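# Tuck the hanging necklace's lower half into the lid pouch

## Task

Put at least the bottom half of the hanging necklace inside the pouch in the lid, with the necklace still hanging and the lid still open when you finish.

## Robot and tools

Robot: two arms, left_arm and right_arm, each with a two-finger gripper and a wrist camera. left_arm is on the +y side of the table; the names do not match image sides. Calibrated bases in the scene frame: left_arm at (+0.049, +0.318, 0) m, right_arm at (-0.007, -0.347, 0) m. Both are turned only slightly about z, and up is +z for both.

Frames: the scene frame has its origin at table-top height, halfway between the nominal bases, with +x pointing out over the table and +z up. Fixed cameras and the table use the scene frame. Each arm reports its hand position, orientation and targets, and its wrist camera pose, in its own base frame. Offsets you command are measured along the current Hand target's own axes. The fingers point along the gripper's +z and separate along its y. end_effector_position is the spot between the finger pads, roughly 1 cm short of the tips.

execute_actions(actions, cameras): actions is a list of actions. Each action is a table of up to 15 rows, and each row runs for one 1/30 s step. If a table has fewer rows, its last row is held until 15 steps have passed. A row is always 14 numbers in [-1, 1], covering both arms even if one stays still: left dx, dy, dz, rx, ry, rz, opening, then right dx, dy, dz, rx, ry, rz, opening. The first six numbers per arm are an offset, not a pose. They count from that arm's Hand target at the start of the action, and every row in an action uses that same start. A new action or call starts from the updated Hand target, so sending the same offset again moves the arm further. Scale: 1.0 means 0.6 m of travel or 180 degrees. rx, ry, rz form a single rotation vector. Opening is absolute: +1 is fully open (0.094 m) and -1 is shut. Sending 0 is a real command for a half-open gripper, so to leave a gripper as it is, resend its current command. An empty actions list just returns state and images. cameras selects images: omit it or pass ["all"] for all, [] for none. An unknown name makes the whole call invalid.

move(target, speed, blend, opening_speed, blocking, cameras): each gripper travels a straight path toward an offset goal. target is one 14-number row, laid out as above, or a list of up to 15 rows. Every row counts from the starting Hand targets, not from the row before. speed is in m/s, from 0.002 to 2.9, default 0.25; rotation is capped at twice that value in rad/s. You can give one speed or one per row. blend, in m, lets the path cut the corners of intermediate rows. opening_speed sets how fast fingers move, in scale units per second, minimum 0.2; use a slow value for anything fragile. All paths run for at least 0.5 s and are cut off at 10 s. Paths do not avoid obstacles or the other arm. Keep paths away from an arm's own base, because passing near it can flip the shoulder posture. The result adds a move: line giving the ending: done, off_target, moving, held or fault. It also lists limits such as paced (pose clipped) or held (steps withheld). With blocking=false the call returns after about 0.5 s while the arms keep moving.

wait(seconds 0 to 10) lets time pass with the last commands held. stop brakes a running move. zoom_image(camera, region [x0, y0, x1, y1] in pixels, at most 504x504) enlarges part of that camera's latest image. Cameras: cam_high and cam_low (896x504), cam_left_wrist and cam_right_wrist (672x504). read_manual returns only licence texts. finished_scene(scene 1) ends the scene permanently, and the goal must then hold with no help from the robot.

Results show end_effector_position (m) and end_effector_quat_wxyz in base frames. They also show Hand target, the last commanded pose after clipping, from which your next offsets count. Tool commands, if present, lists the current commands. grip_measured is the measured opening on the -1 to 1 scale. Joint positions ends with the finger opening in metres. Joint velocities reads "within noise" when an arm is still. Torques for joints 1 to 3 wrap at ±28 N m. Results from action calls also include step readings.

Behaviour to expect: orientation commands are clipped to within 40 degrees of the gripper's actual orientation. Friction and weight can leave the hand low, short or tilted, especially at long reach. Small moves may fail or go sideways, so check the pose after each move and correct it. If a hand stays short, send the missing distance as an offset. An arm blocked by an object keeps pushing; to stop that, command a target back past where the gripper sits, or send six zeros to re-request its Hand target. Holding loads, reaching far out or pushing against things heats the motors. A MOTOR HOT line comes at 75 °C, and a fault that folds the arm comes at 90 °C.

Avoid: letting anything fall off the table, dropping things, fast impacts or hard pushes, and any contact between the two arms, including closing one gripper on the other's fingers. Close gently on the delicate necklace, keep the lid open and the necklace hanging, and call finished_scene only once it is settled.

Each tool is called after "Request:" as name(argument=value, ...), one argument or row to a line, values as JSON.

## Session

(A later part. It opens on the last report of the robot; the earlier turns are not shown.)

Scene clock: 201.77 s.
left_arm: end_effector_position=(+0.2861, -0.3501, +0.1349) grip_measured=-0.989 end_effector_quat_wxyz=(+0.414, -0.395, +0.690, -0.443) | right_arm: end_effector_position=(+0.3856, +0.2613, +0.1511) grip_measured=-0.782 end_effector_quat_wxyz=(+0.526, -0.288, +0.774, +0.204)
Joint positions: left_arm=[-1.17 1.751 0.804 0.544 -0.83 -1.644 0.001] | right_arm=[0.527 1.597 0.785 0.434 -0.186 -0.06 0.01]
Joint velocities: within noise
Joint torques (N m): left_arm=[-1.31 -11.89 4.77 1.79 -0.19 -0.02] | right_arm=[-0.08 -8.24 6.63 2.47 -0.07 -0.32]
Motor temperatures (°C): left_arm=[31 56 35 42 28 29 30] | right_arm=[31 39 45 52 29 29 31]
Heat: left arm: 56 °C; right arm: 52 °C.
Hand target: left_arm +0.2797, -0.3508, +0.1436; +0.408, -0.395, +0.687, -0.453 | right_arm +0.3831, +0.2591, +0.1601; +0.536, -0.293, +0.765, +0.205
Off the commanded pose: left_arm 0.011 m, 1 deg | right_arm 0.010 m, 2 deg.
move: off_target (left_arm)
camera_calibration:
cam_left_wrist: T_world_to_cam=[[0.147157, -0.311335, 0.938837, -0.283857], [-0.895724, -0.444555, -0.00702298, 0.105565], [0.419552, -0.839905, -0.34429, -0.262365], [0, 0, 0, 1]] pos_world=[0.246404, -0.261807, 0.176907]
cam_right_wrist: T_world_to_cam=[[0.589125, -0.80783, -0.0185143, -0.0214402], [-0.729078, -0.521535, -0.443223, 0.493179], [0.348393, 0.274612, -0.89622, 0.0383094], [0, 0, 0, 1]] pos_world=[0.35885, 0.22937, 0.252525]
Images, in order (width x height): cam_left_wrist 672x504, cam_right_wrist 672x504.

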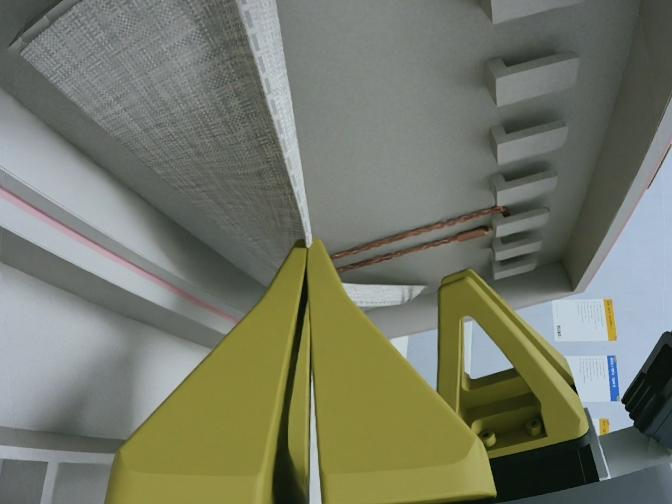

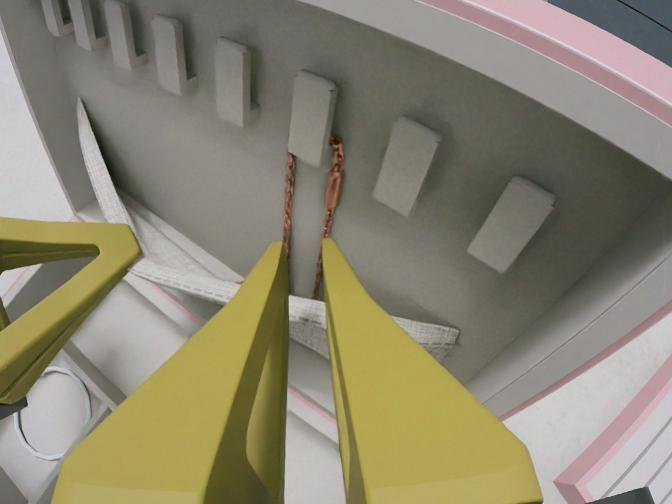

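Request:
move(
  target=[0,0,0,0,0,0,-1.0, 0.0134,0,-0.0661,0,0,0,-0.78],
  speed=0.08,
  cameras=["cam_left_wrist", "cam_right_wrist"],
)

Scene clock: 203.10 s.
left_arm: end_effector_position=(+0.2861, -0.3501, +0.1349) grip_measured=-0.989 end_effector_quat_wxyz=(+0.414, -0.395, +0.690, -0.443) | right_arm: end_effector_position=(+0.3577, +0.2352, +0.1665) grip_measured=-0.782 end_effector_quat_wxyz=(+0.538, -0.287, +0.765, +0.206)
Joint positions: left_arm=[-1.17 1.751 0.804 0.544 -0.83 -1.644 0.001] | right_arm=[0.496 1.419 0.661 0.408 -0.216 -0.071 0.01]
Joint velocities: within noise
Joint torques (N m): left_arm=[-1.35 -11.58 4.77 1.82 -0.16 -0.04] | right_arm=[-0.05 -6.39 6.65 2.28 -0.06 -0.31]
Motor temperatures (°C): left_arm=[31 56 35 42 28 29 30] | right_arm=[31 39 45 52 29 29 31]
Heat: left arm: 56 °C; right arm: 52 °C.
Hand target: left_arm +0.2797, -0.3508, +0.1436; +0.408, -0.395, +0.687, -0.453 | right_arm +0.3532, +0.2324, +0.1659; +0.536, -0.293, +0.765, +0.205
Off the commanded pose: left_arm 0.011 m, 1 deg | right_arm 0.005 m, 1 deg.
move: off_target (left_arm)
camera_calibration:
cam_left_wrist: T_world_to_cam=[[0.147157, -0.311335, 0.938837, -0.283857], [-0.895724, -0.444555, -0.00702298, 0.105565], [0.419552, -0.839905, -0.34429, -0.262365], [0, 0, 0, 1]] pos_world=[0.246404, -0.261807, 0.176907]
cam_right_wrist: T_world_to_cam=[[0.589806, -0.807395, -0.0155404, -0.0265766], [-0.716927, -0.514667, -0.470249, 0.464637], [0.371678, 0.288497, -0.882397, 0.0550295], [0, 0, 0, 1]] pos_world=[0.328333, 0.2018, 0.26664]
Images, in order (width x height): cam_left_wrist 672x504, cam_right_wrist 672x504.

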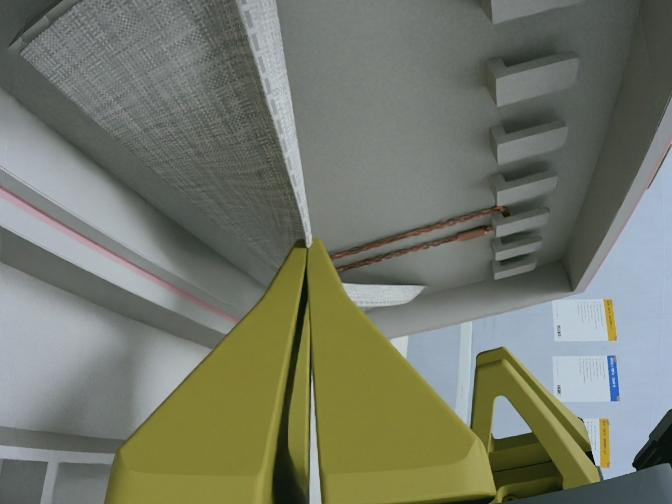

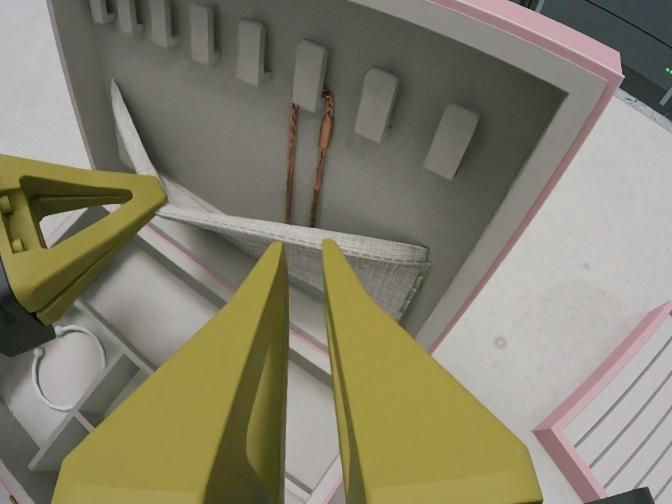

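Request:
zoom_image(
  camera="cam_right_wrist",
  region=[140, 60, 460, 360],
)

Request:
zoom_image(
  camera="cam_left_wrist",
  region=[220, 160, 540, 340],
)

Scaled by 1.575 from the camera's 672x504 image, which has a finer 960x720 frame.

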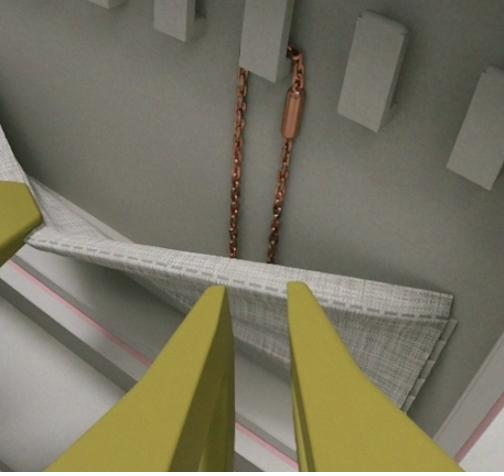

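Scaled by 1.575 from the camera's 672x504 image, which has a finer 960x720 frame.

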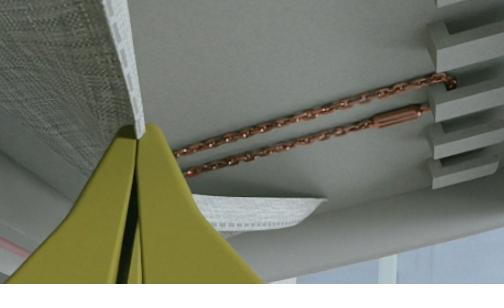

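Request:
move(
  target=[-0.0118,-0.0058,0.0306,0,0,0,-1.0, -0.0258,0.0038,-0.1729,0,0,0,-0.78],
  speed=0.06,
)

Scene clock: 206.37 s.
left_arm: end_effector_position=(+0.2953, -0.3474, +0.1332) grip_measured=-0.989 end_effector_quat_wxyz=(+0.406, -0.395, +0.694, -0.444) | right_arm: end_effector_position=(+0.2864, +0.1738, +0.2197) grip_measured=-0.782 end_effector_quat_wxyz=(+0.540, -0.287, +0.764, +0.206)
Joint positions: left_arm=[-1.136 1.751 0.804 0.547 -0.783 -1.636 0.001] | right_arm=[0.383 0.904 0.59 -0.042 -0.321 -0.113 0.01]
Joint velocities: within noise
Joint torques (N m): left_arm=[0.62 -9.2 7.09 2 -0.11 0.18] | right_arm=[-0.08 -2.29 7.87 2.25 -0.1 -0.35]
Motor temperatures (°C): left_arm=[31 56 35 42 28 29 30] | right_arm=[31 39 45 52 29 29 31]
Heat: left arm: 56 °C; right arm: 52 °C.
Hand target: left_arm +0.2996, -0.3508, +0.1437; +0.408, -0.395, +0.687, -0.453 | right_arm +0.2832, +0.1725, +0.2160; +0.536, -0.293, +0.765, +0.205
Off the commanded pose: left_arm 0.012 m, 1 deg | right_arm 0.005 m, 1 deg.
move: off_target (left_arm)
camera_calibration:
cam_left_wrist: T_world_to_cam=[[0.156159, -0.309278, 0.938063, -0.28468], [-0.900363, -0.435092, 0.00643368, 0.117826], [0.406154, -0.845601, -0.346406, -0.262327], [0, 0, 0, 1]] pos_world=[0.257086, -0.258604, 0.175418]
cam_right_wrist: T_world_to_cam=[[0.590072, -0.807242, -0.0132524, -0.0338701], [-0.714395, -0.514415, -0.47436, 0.407085], [0.376106, 0.289374, -0.880231, 0.14436], [0, 0, 0, 1]] pos_world=[0.25651, 0.140295, 0.319726]

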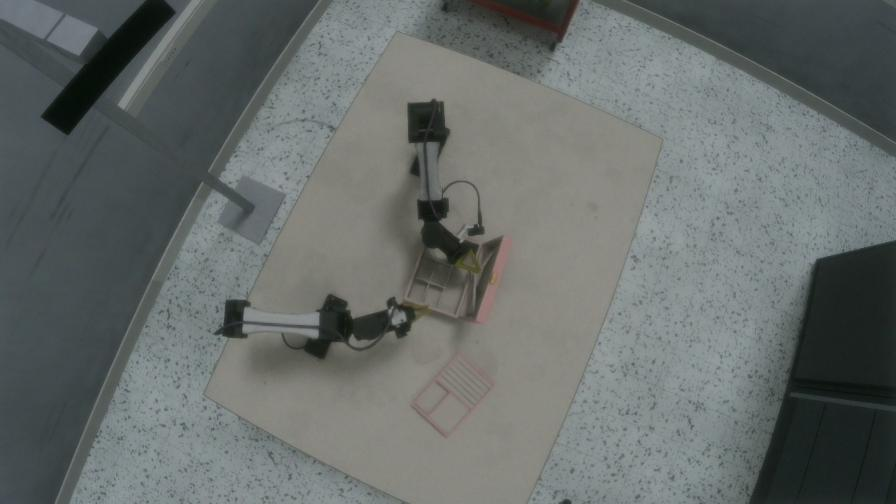

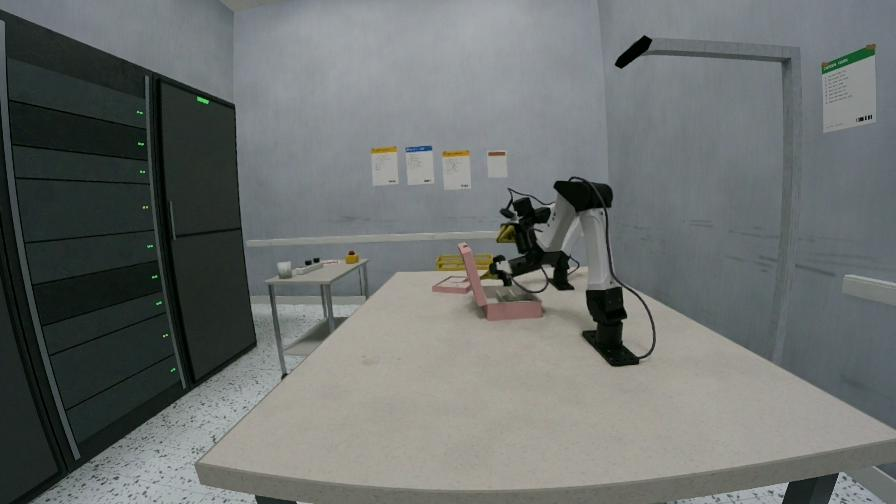

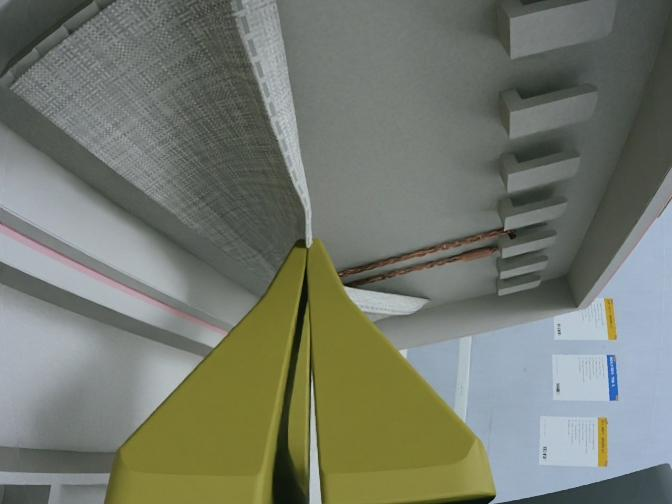

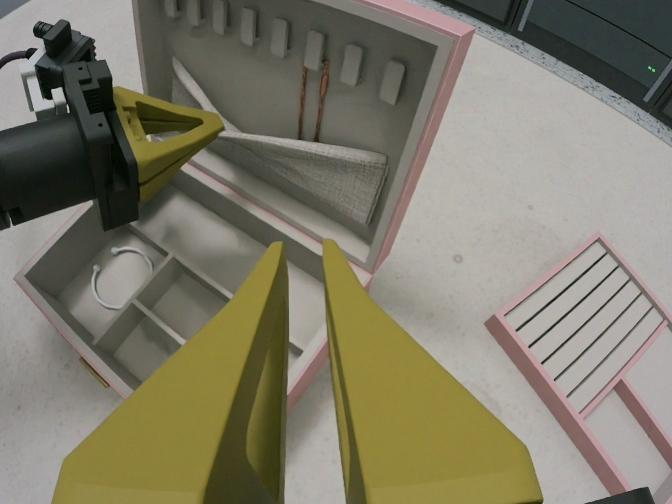

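Request:
move(
  target=[-0.0068,-0.0033,0.0175,0,0,0,-1.0, 0,0,0,0,0,0,-0.78],
  speed=0.03,
  cameras=["cam_left_wrist", "cam_right_wrist"],
)

Scene clock: 207.37 s.
left_arm: end_effector_position=(+0.3053, -0.3462, +0.1376) grip_measured=-0.989 end_effector_quat_wxyz=(+0.405, -0.396, +0.692, -0.447) | right_arm: end_effector_position=(+0.2862, +0.1739, +0.2195) grip_measured=-0.782 end_effector_quat_wxyz=(+0.540, -0.288, +0.764, +0.206)
Joint positions: left_arm=[-1.105 1.751 0.817 0.552 -0.752 -1.622 0.001] | right_arm=[0.383 0.904 0.59 -0.043 -0.322 -0.113 0.01]
Joint velocities: within noise
Joint torques (N m): left_arm=[0.47 -7.71 7.66 2.06 -0.18 0.22] | right_arm=[-0.09 -2.3 7.87 2.26 -0.09 -0.33]
Motor temperatures (°C): left_arm=[31 56 35 42 28 29 30] | right_arm=[31 39 45 52 29 29 31]
Heat: left arm: 56 °C; right arm: 52 °C.
Hand target: left_arm +0.3111, -0.3509, +0.1438; +0.408, -0.395, +0.687, -0.453 | right_arm +0.2832, +0.1725, +0.2160; +0.536, -0.293, +0.765, +0.205
Off the commanded pose: left_arm 0.010 m, 1 deg | right_arm 0.005 m, 1 deg.
move: done
camera_calibration:
cam_left_wrist: T_world_to_cam=[[0.154025, -0.302135, 0.940739, -0.287227], [-0.901394, -0.432916, 0.00854472, 0.128046], [0.404679, -0.849293, -0.339023, -0.265693], [0, 0, 0, 1]] pos_world=[0.26718, -0.257, 0.179036]
cam_right_wrist: T_world_to_cam=[[0.590729, -0.806759, -0.0133606, -0.0339377], [-0.714267, -0.515159, -0.473745, 0.406849], [0.375315, 0.289398, -0.880561, 0.144498], [0, 0, 0, 1]] pos_world=[0.256414, 0.140395, 0.319528]
Images, in order (width x height): cam_left_wrist 672x504, cam_right_wrist 672x504.

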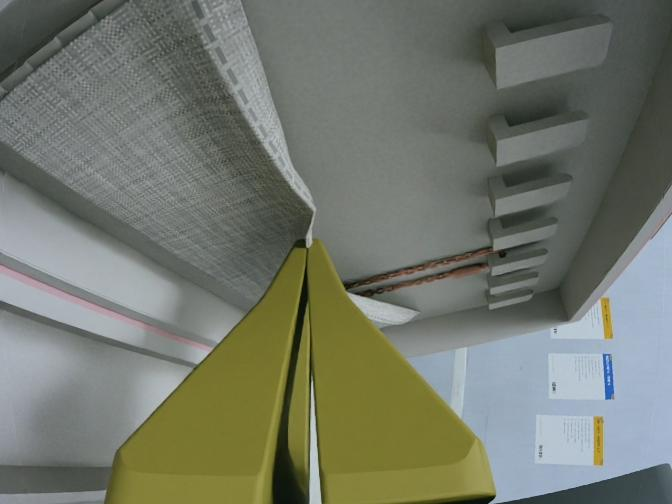

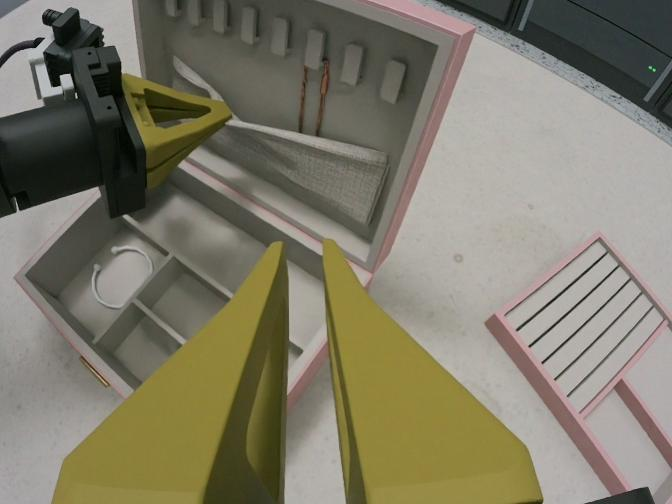

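Request:
move(
  target=[0,0,0,0,0,0,-0.75, 0,0,0,0,0,0,-0.78],
  speed=0.03,
  opening_speed=0.2,
  cameras=["cam_left_wrist", "cam_right_wrist"],
)

Scene clock: 208.97 s.
left_arm: end_effector_position=(+0.3053, -0.3462, +0.1376) grip_measured=-0.752 end_effector_quat_wxyz=(+0.405, -0.395, +0.693, -0.447) | right_arm: end_effector_position=(+0.2862, +0.1739, +0.2195) grip_measured=-0.782 end_effector_quat_wxyz=(+0.540, -0.288, +0.764, +0.206)
Joint positions: left_arm=[-1.105 1.751 0.817 0.552 -0.752 -1.621 0.012] | right_arm=[0.383 0.904 0.59 -0.043 -0.322 -0.114 0.01]
Joint velocities: within noise
Joint torques (N m): left_arm=[0.42 -7.61 7.75 2.07 -0.13 0.19] | right_arm=[-0.09 -2.3 7.9 2.25 -0.08 -0.32]
Motor temperatures (°C): left_arm=[31 55 36 42 28 29 30] | right_arm=[31 38 45 53 29 29 31]
Heat: left arm: 55 °C; right arm: 53 °C.
Hand target: left_arm +0.3111, -0.3509, +0.1438; +0.408, -0.395, +0.687, -0.453 | right_arm +0.2832, +0.1725, +0.2161; +0.536, -0.293, +0.765, +0.205
Off the commanded pose: left_arm 0.010 m, 1 deg | right_arm 0.005 m, 1 deg.
move: done
camera_calibration:
cam_left_wrist: T_world_to_cam=[[0.153685, -0.303174, 0.940461, -0.287445], [-0.901505, -0.432699, 0.00783121, 0.128257], [0.404562, -0.849033, -0.339812, -0.265421], [0, 0, 0, 1]] pos_world=[0.26718, -0.257, 0.179134]
cam_right_wrist: T_world_to_cam=[[0.590832, -0.80669, -0.0129859, -0.034092], [-0.714065, -0.515364, -0.473826, 0.406851], [0.375539, 0.289224, -0.880523, 0.144453], [0, 0, 0, 1]] pos_world=[0.256413, 0.140396, 0.319528]
Images, in order (width x height): cam_left_wrist 672x504, cam_right_wrist 672x504.

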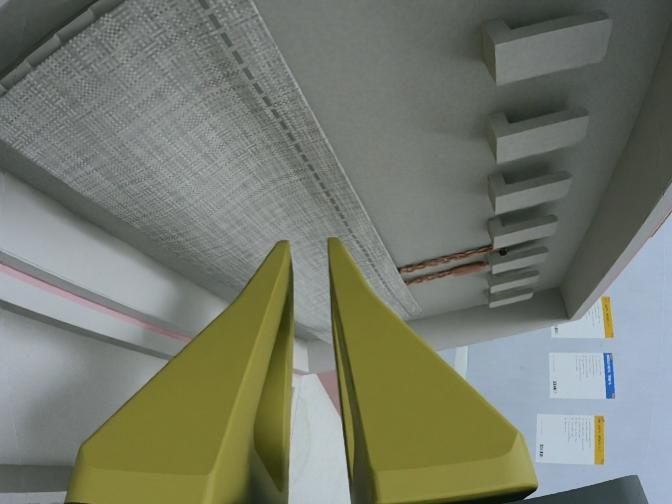

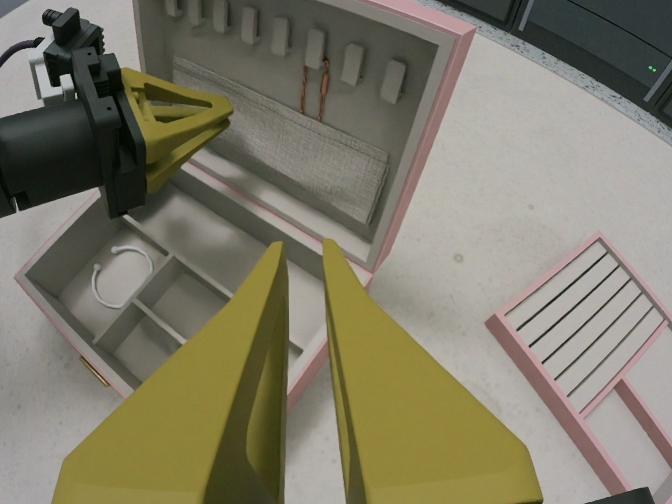

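Request:
move(
  target=[0,0,-0.12,0,0,0,-0.75, 0,0,0,0,0,0,-0.78],
  speed=0.08,
)

Scene clock: 210.70 s.
left_arm: end_effector_position=(+0.2476, -0.3320, +0.1541) grip_measured=-0.752 end_effector_quat_wxyz=(+0.409, -0.389, +0.695, -0.445) | right_arm: end_effector_position=(+0.2862, +0.1739, +0.2195) grip_measured=-0.782 end_effector_quat_wxyz=(+0.540, -0.288, +0.763, +0.206)
Joint positions: left_arm=[-1.26 1.577 0.723 0.409 -0.894 -1.693 0.012] | right_arm=[0.383 0.904 0.59 -0.043 -0.323 -0.114 0.01]
Joint velocities: within noise
Joint torques (N m): left_arm=[-0.85 -9.68 4.97 1.79 -0.3 -0.04] | right_arm=[-0.06 -2.26 7.88 2.26 -0.08 -0.33]
Motor temperatures (°C): left_arm=[31 55 36 43 28 29 30] | right_arm=[31 38 45 53 29 29 31]
Heat: left arm: 55 °C; right arm: 53 °C.
Hand target: left_arm +0.2449, -0.3292, +0.1622; +0.408, -0.395, +0.687, -0.453 | right_arm +0.2832, +0.1725, +0.2161; +0.536, -0.293, +0.765, +0.205
Off the commanded pose: left_arm 0.009 m, 2 deg | right_arm 0.005 m, 1 deg.
move: done
camera_calibration:
cam_left_wrist: T_world_to_cam=[[0.145204, -0.317096, 0.937212, -0.291805], [-0.903537, -0.428481, -0.00498559, 0.0861204], [0.403158, -0.846082, -0.348725, -0.221701], [0, 0, 0, 1]] pos_world=[0.209565, -0.243207, 0.1966]
cam_right_wrist: T_world_to_cam=[[0.591142, -0.80646, -0.0131256, -0.0340804], [-0.71387, -0.51556, -0.473906, 0.406906], [0.37542, 0.289516, -0.880477, 0.144399], [0, 0, 0, 1]] pos_world=[0.256414, 0.140494, 0.319528]

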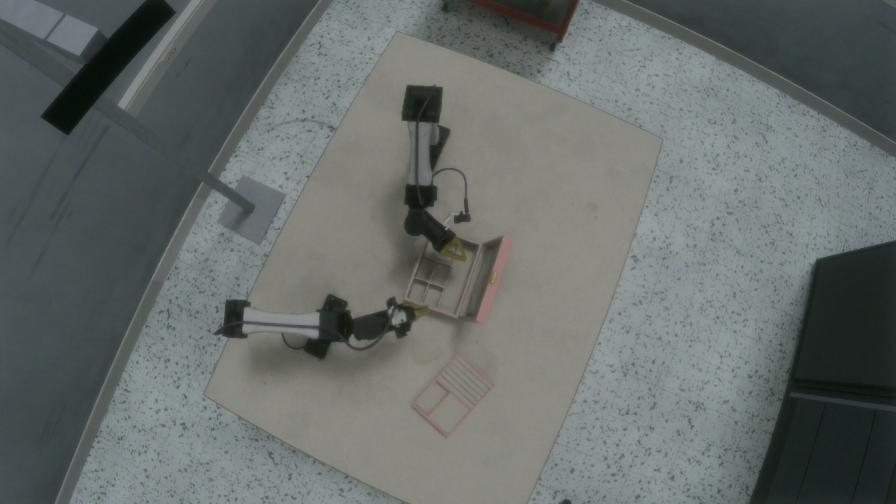

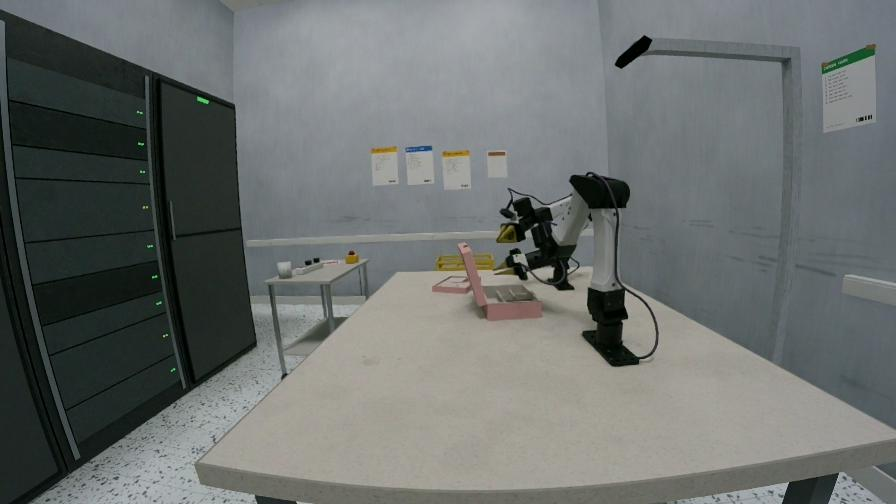

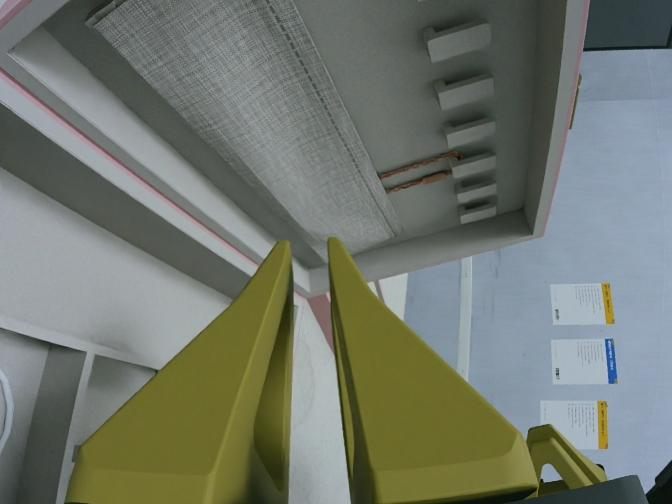

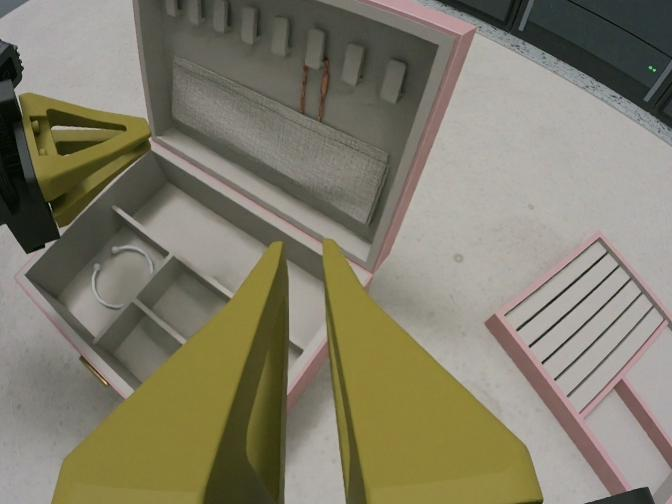

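Request:
zoom_image(
  camera="cam_right_wrist",
  region=[140, 0, 480, 300],
)

Request:
zoom_image(
  camera="cam_left_wrist",
  region=[160, 0, 560, 300],
)

Scaled by 1.482 from the camera's 672x504 image, which has a finer 960x720 frame.

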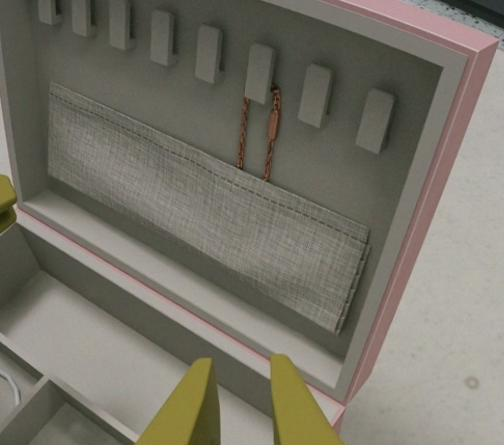

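Scaled by 1.260 from the camera's 672x504 image, which has a finer 960x720 frame.

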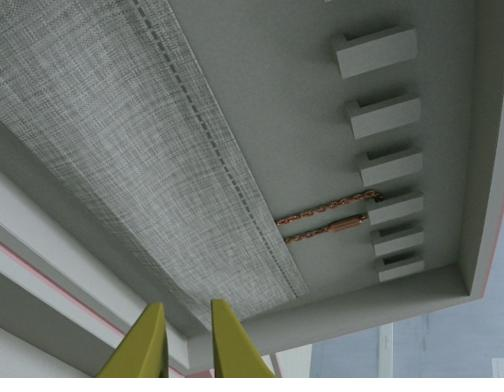

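Request:
execute_actions(
  actions=[],
)

Scene clock: 210.97 s.
left_arm: end_effector_position=(+0.2476, -0.3319, +0.1541) grip_measured=-0.752 end_effector_quat_wxyz=(+0.410, -0.389, +0.695, -0.444) | right_arm: end_effector_position=(+0.2862, +0.1739, +0.2195) grip_measured=-0.782 end_effector_quat_wxyz=(+0.540, -0.288, +0.763, +0.206)
Joint positions: left_arm=[-1.26 1.577 0.723 0.409 -0.894 -1.693 0.012] | right_arm=[0.383 0.904 0.59 -0.043 -0.323 -0.114 0.01]
Joint velocities: within noise
Joint torques (N m): left_arm=[-0.64 -9.65 5.05 1.81 -0.33 -0.01] | right_arm=[-0.08 -2.29 7.87 2.25 -0.08 -0.33]
Motor temperatures (°C): left_arm=[31 55 36 43 28 29 30] | right_arm=[31 38 45 53 29 29 31]
Heat: left arm: 55 °C; right arm: 53 °C.
Hand target: left_arm +0.2449, -0.3292, +0.1622; +0.408, -0.395, +0.687, -0.453 | right_arm +0.2832, +0.1725, +0.2161; +0.536, -0.293, +0.765, +0.205
Tool commands: left_gripper/opening=-0.75 right_gripper/opening=-0.78
Off the commanded pose: left_arm 0.009 m, 2 deg | right_arm 0.005 m, 1 deg.
camera_calibration:
cam_left_wrist: T_world_to_cam=[[0.145385, -0.317111, 0.937179, -0.291715], [-0.903335, -0.428906, -0.00499292, 0.0860193], [0.403545, -0.845861, -0.348814, -0.221662], [0, 0, 0, 1]] pos_world=[0.209566, -0.243107, 0.1965]
cam_right_wrist: T_world_to_cam=[[0.591142, -0.80646, -0.0131256, -0.0340804], [-0.71387, -0.51556, -0.473906, 0.406906], [0.37542, 0.289516, -0.880477, 0.144399], [0, 0, 0, 1]] pos_world=[0.256414, 0.140494, 0.319528]

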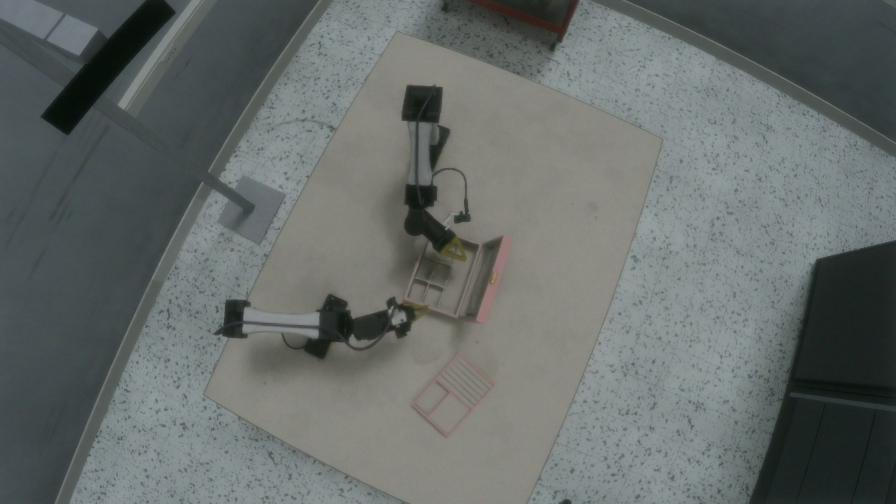

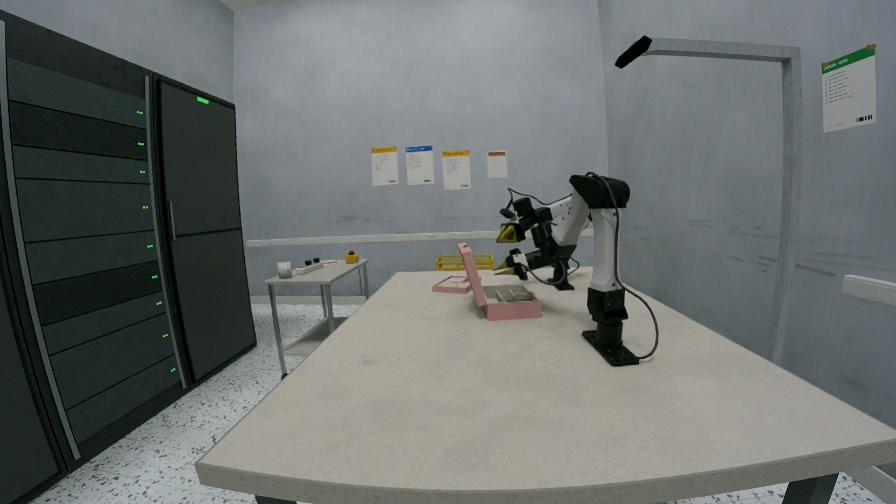

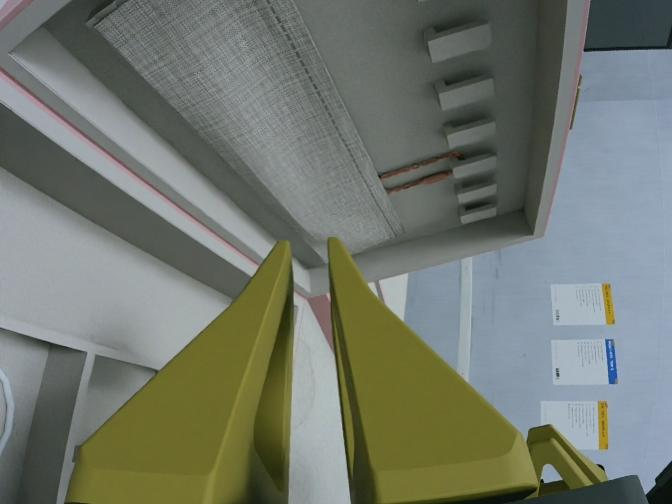

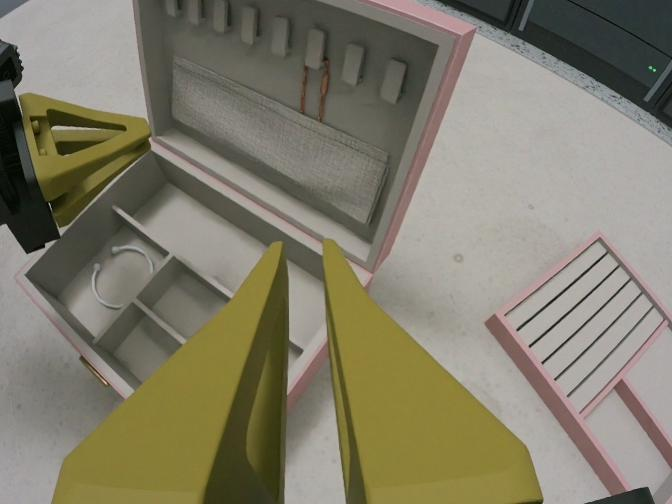

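Request:
finished_scene(
)

The scene is finished: the task was done.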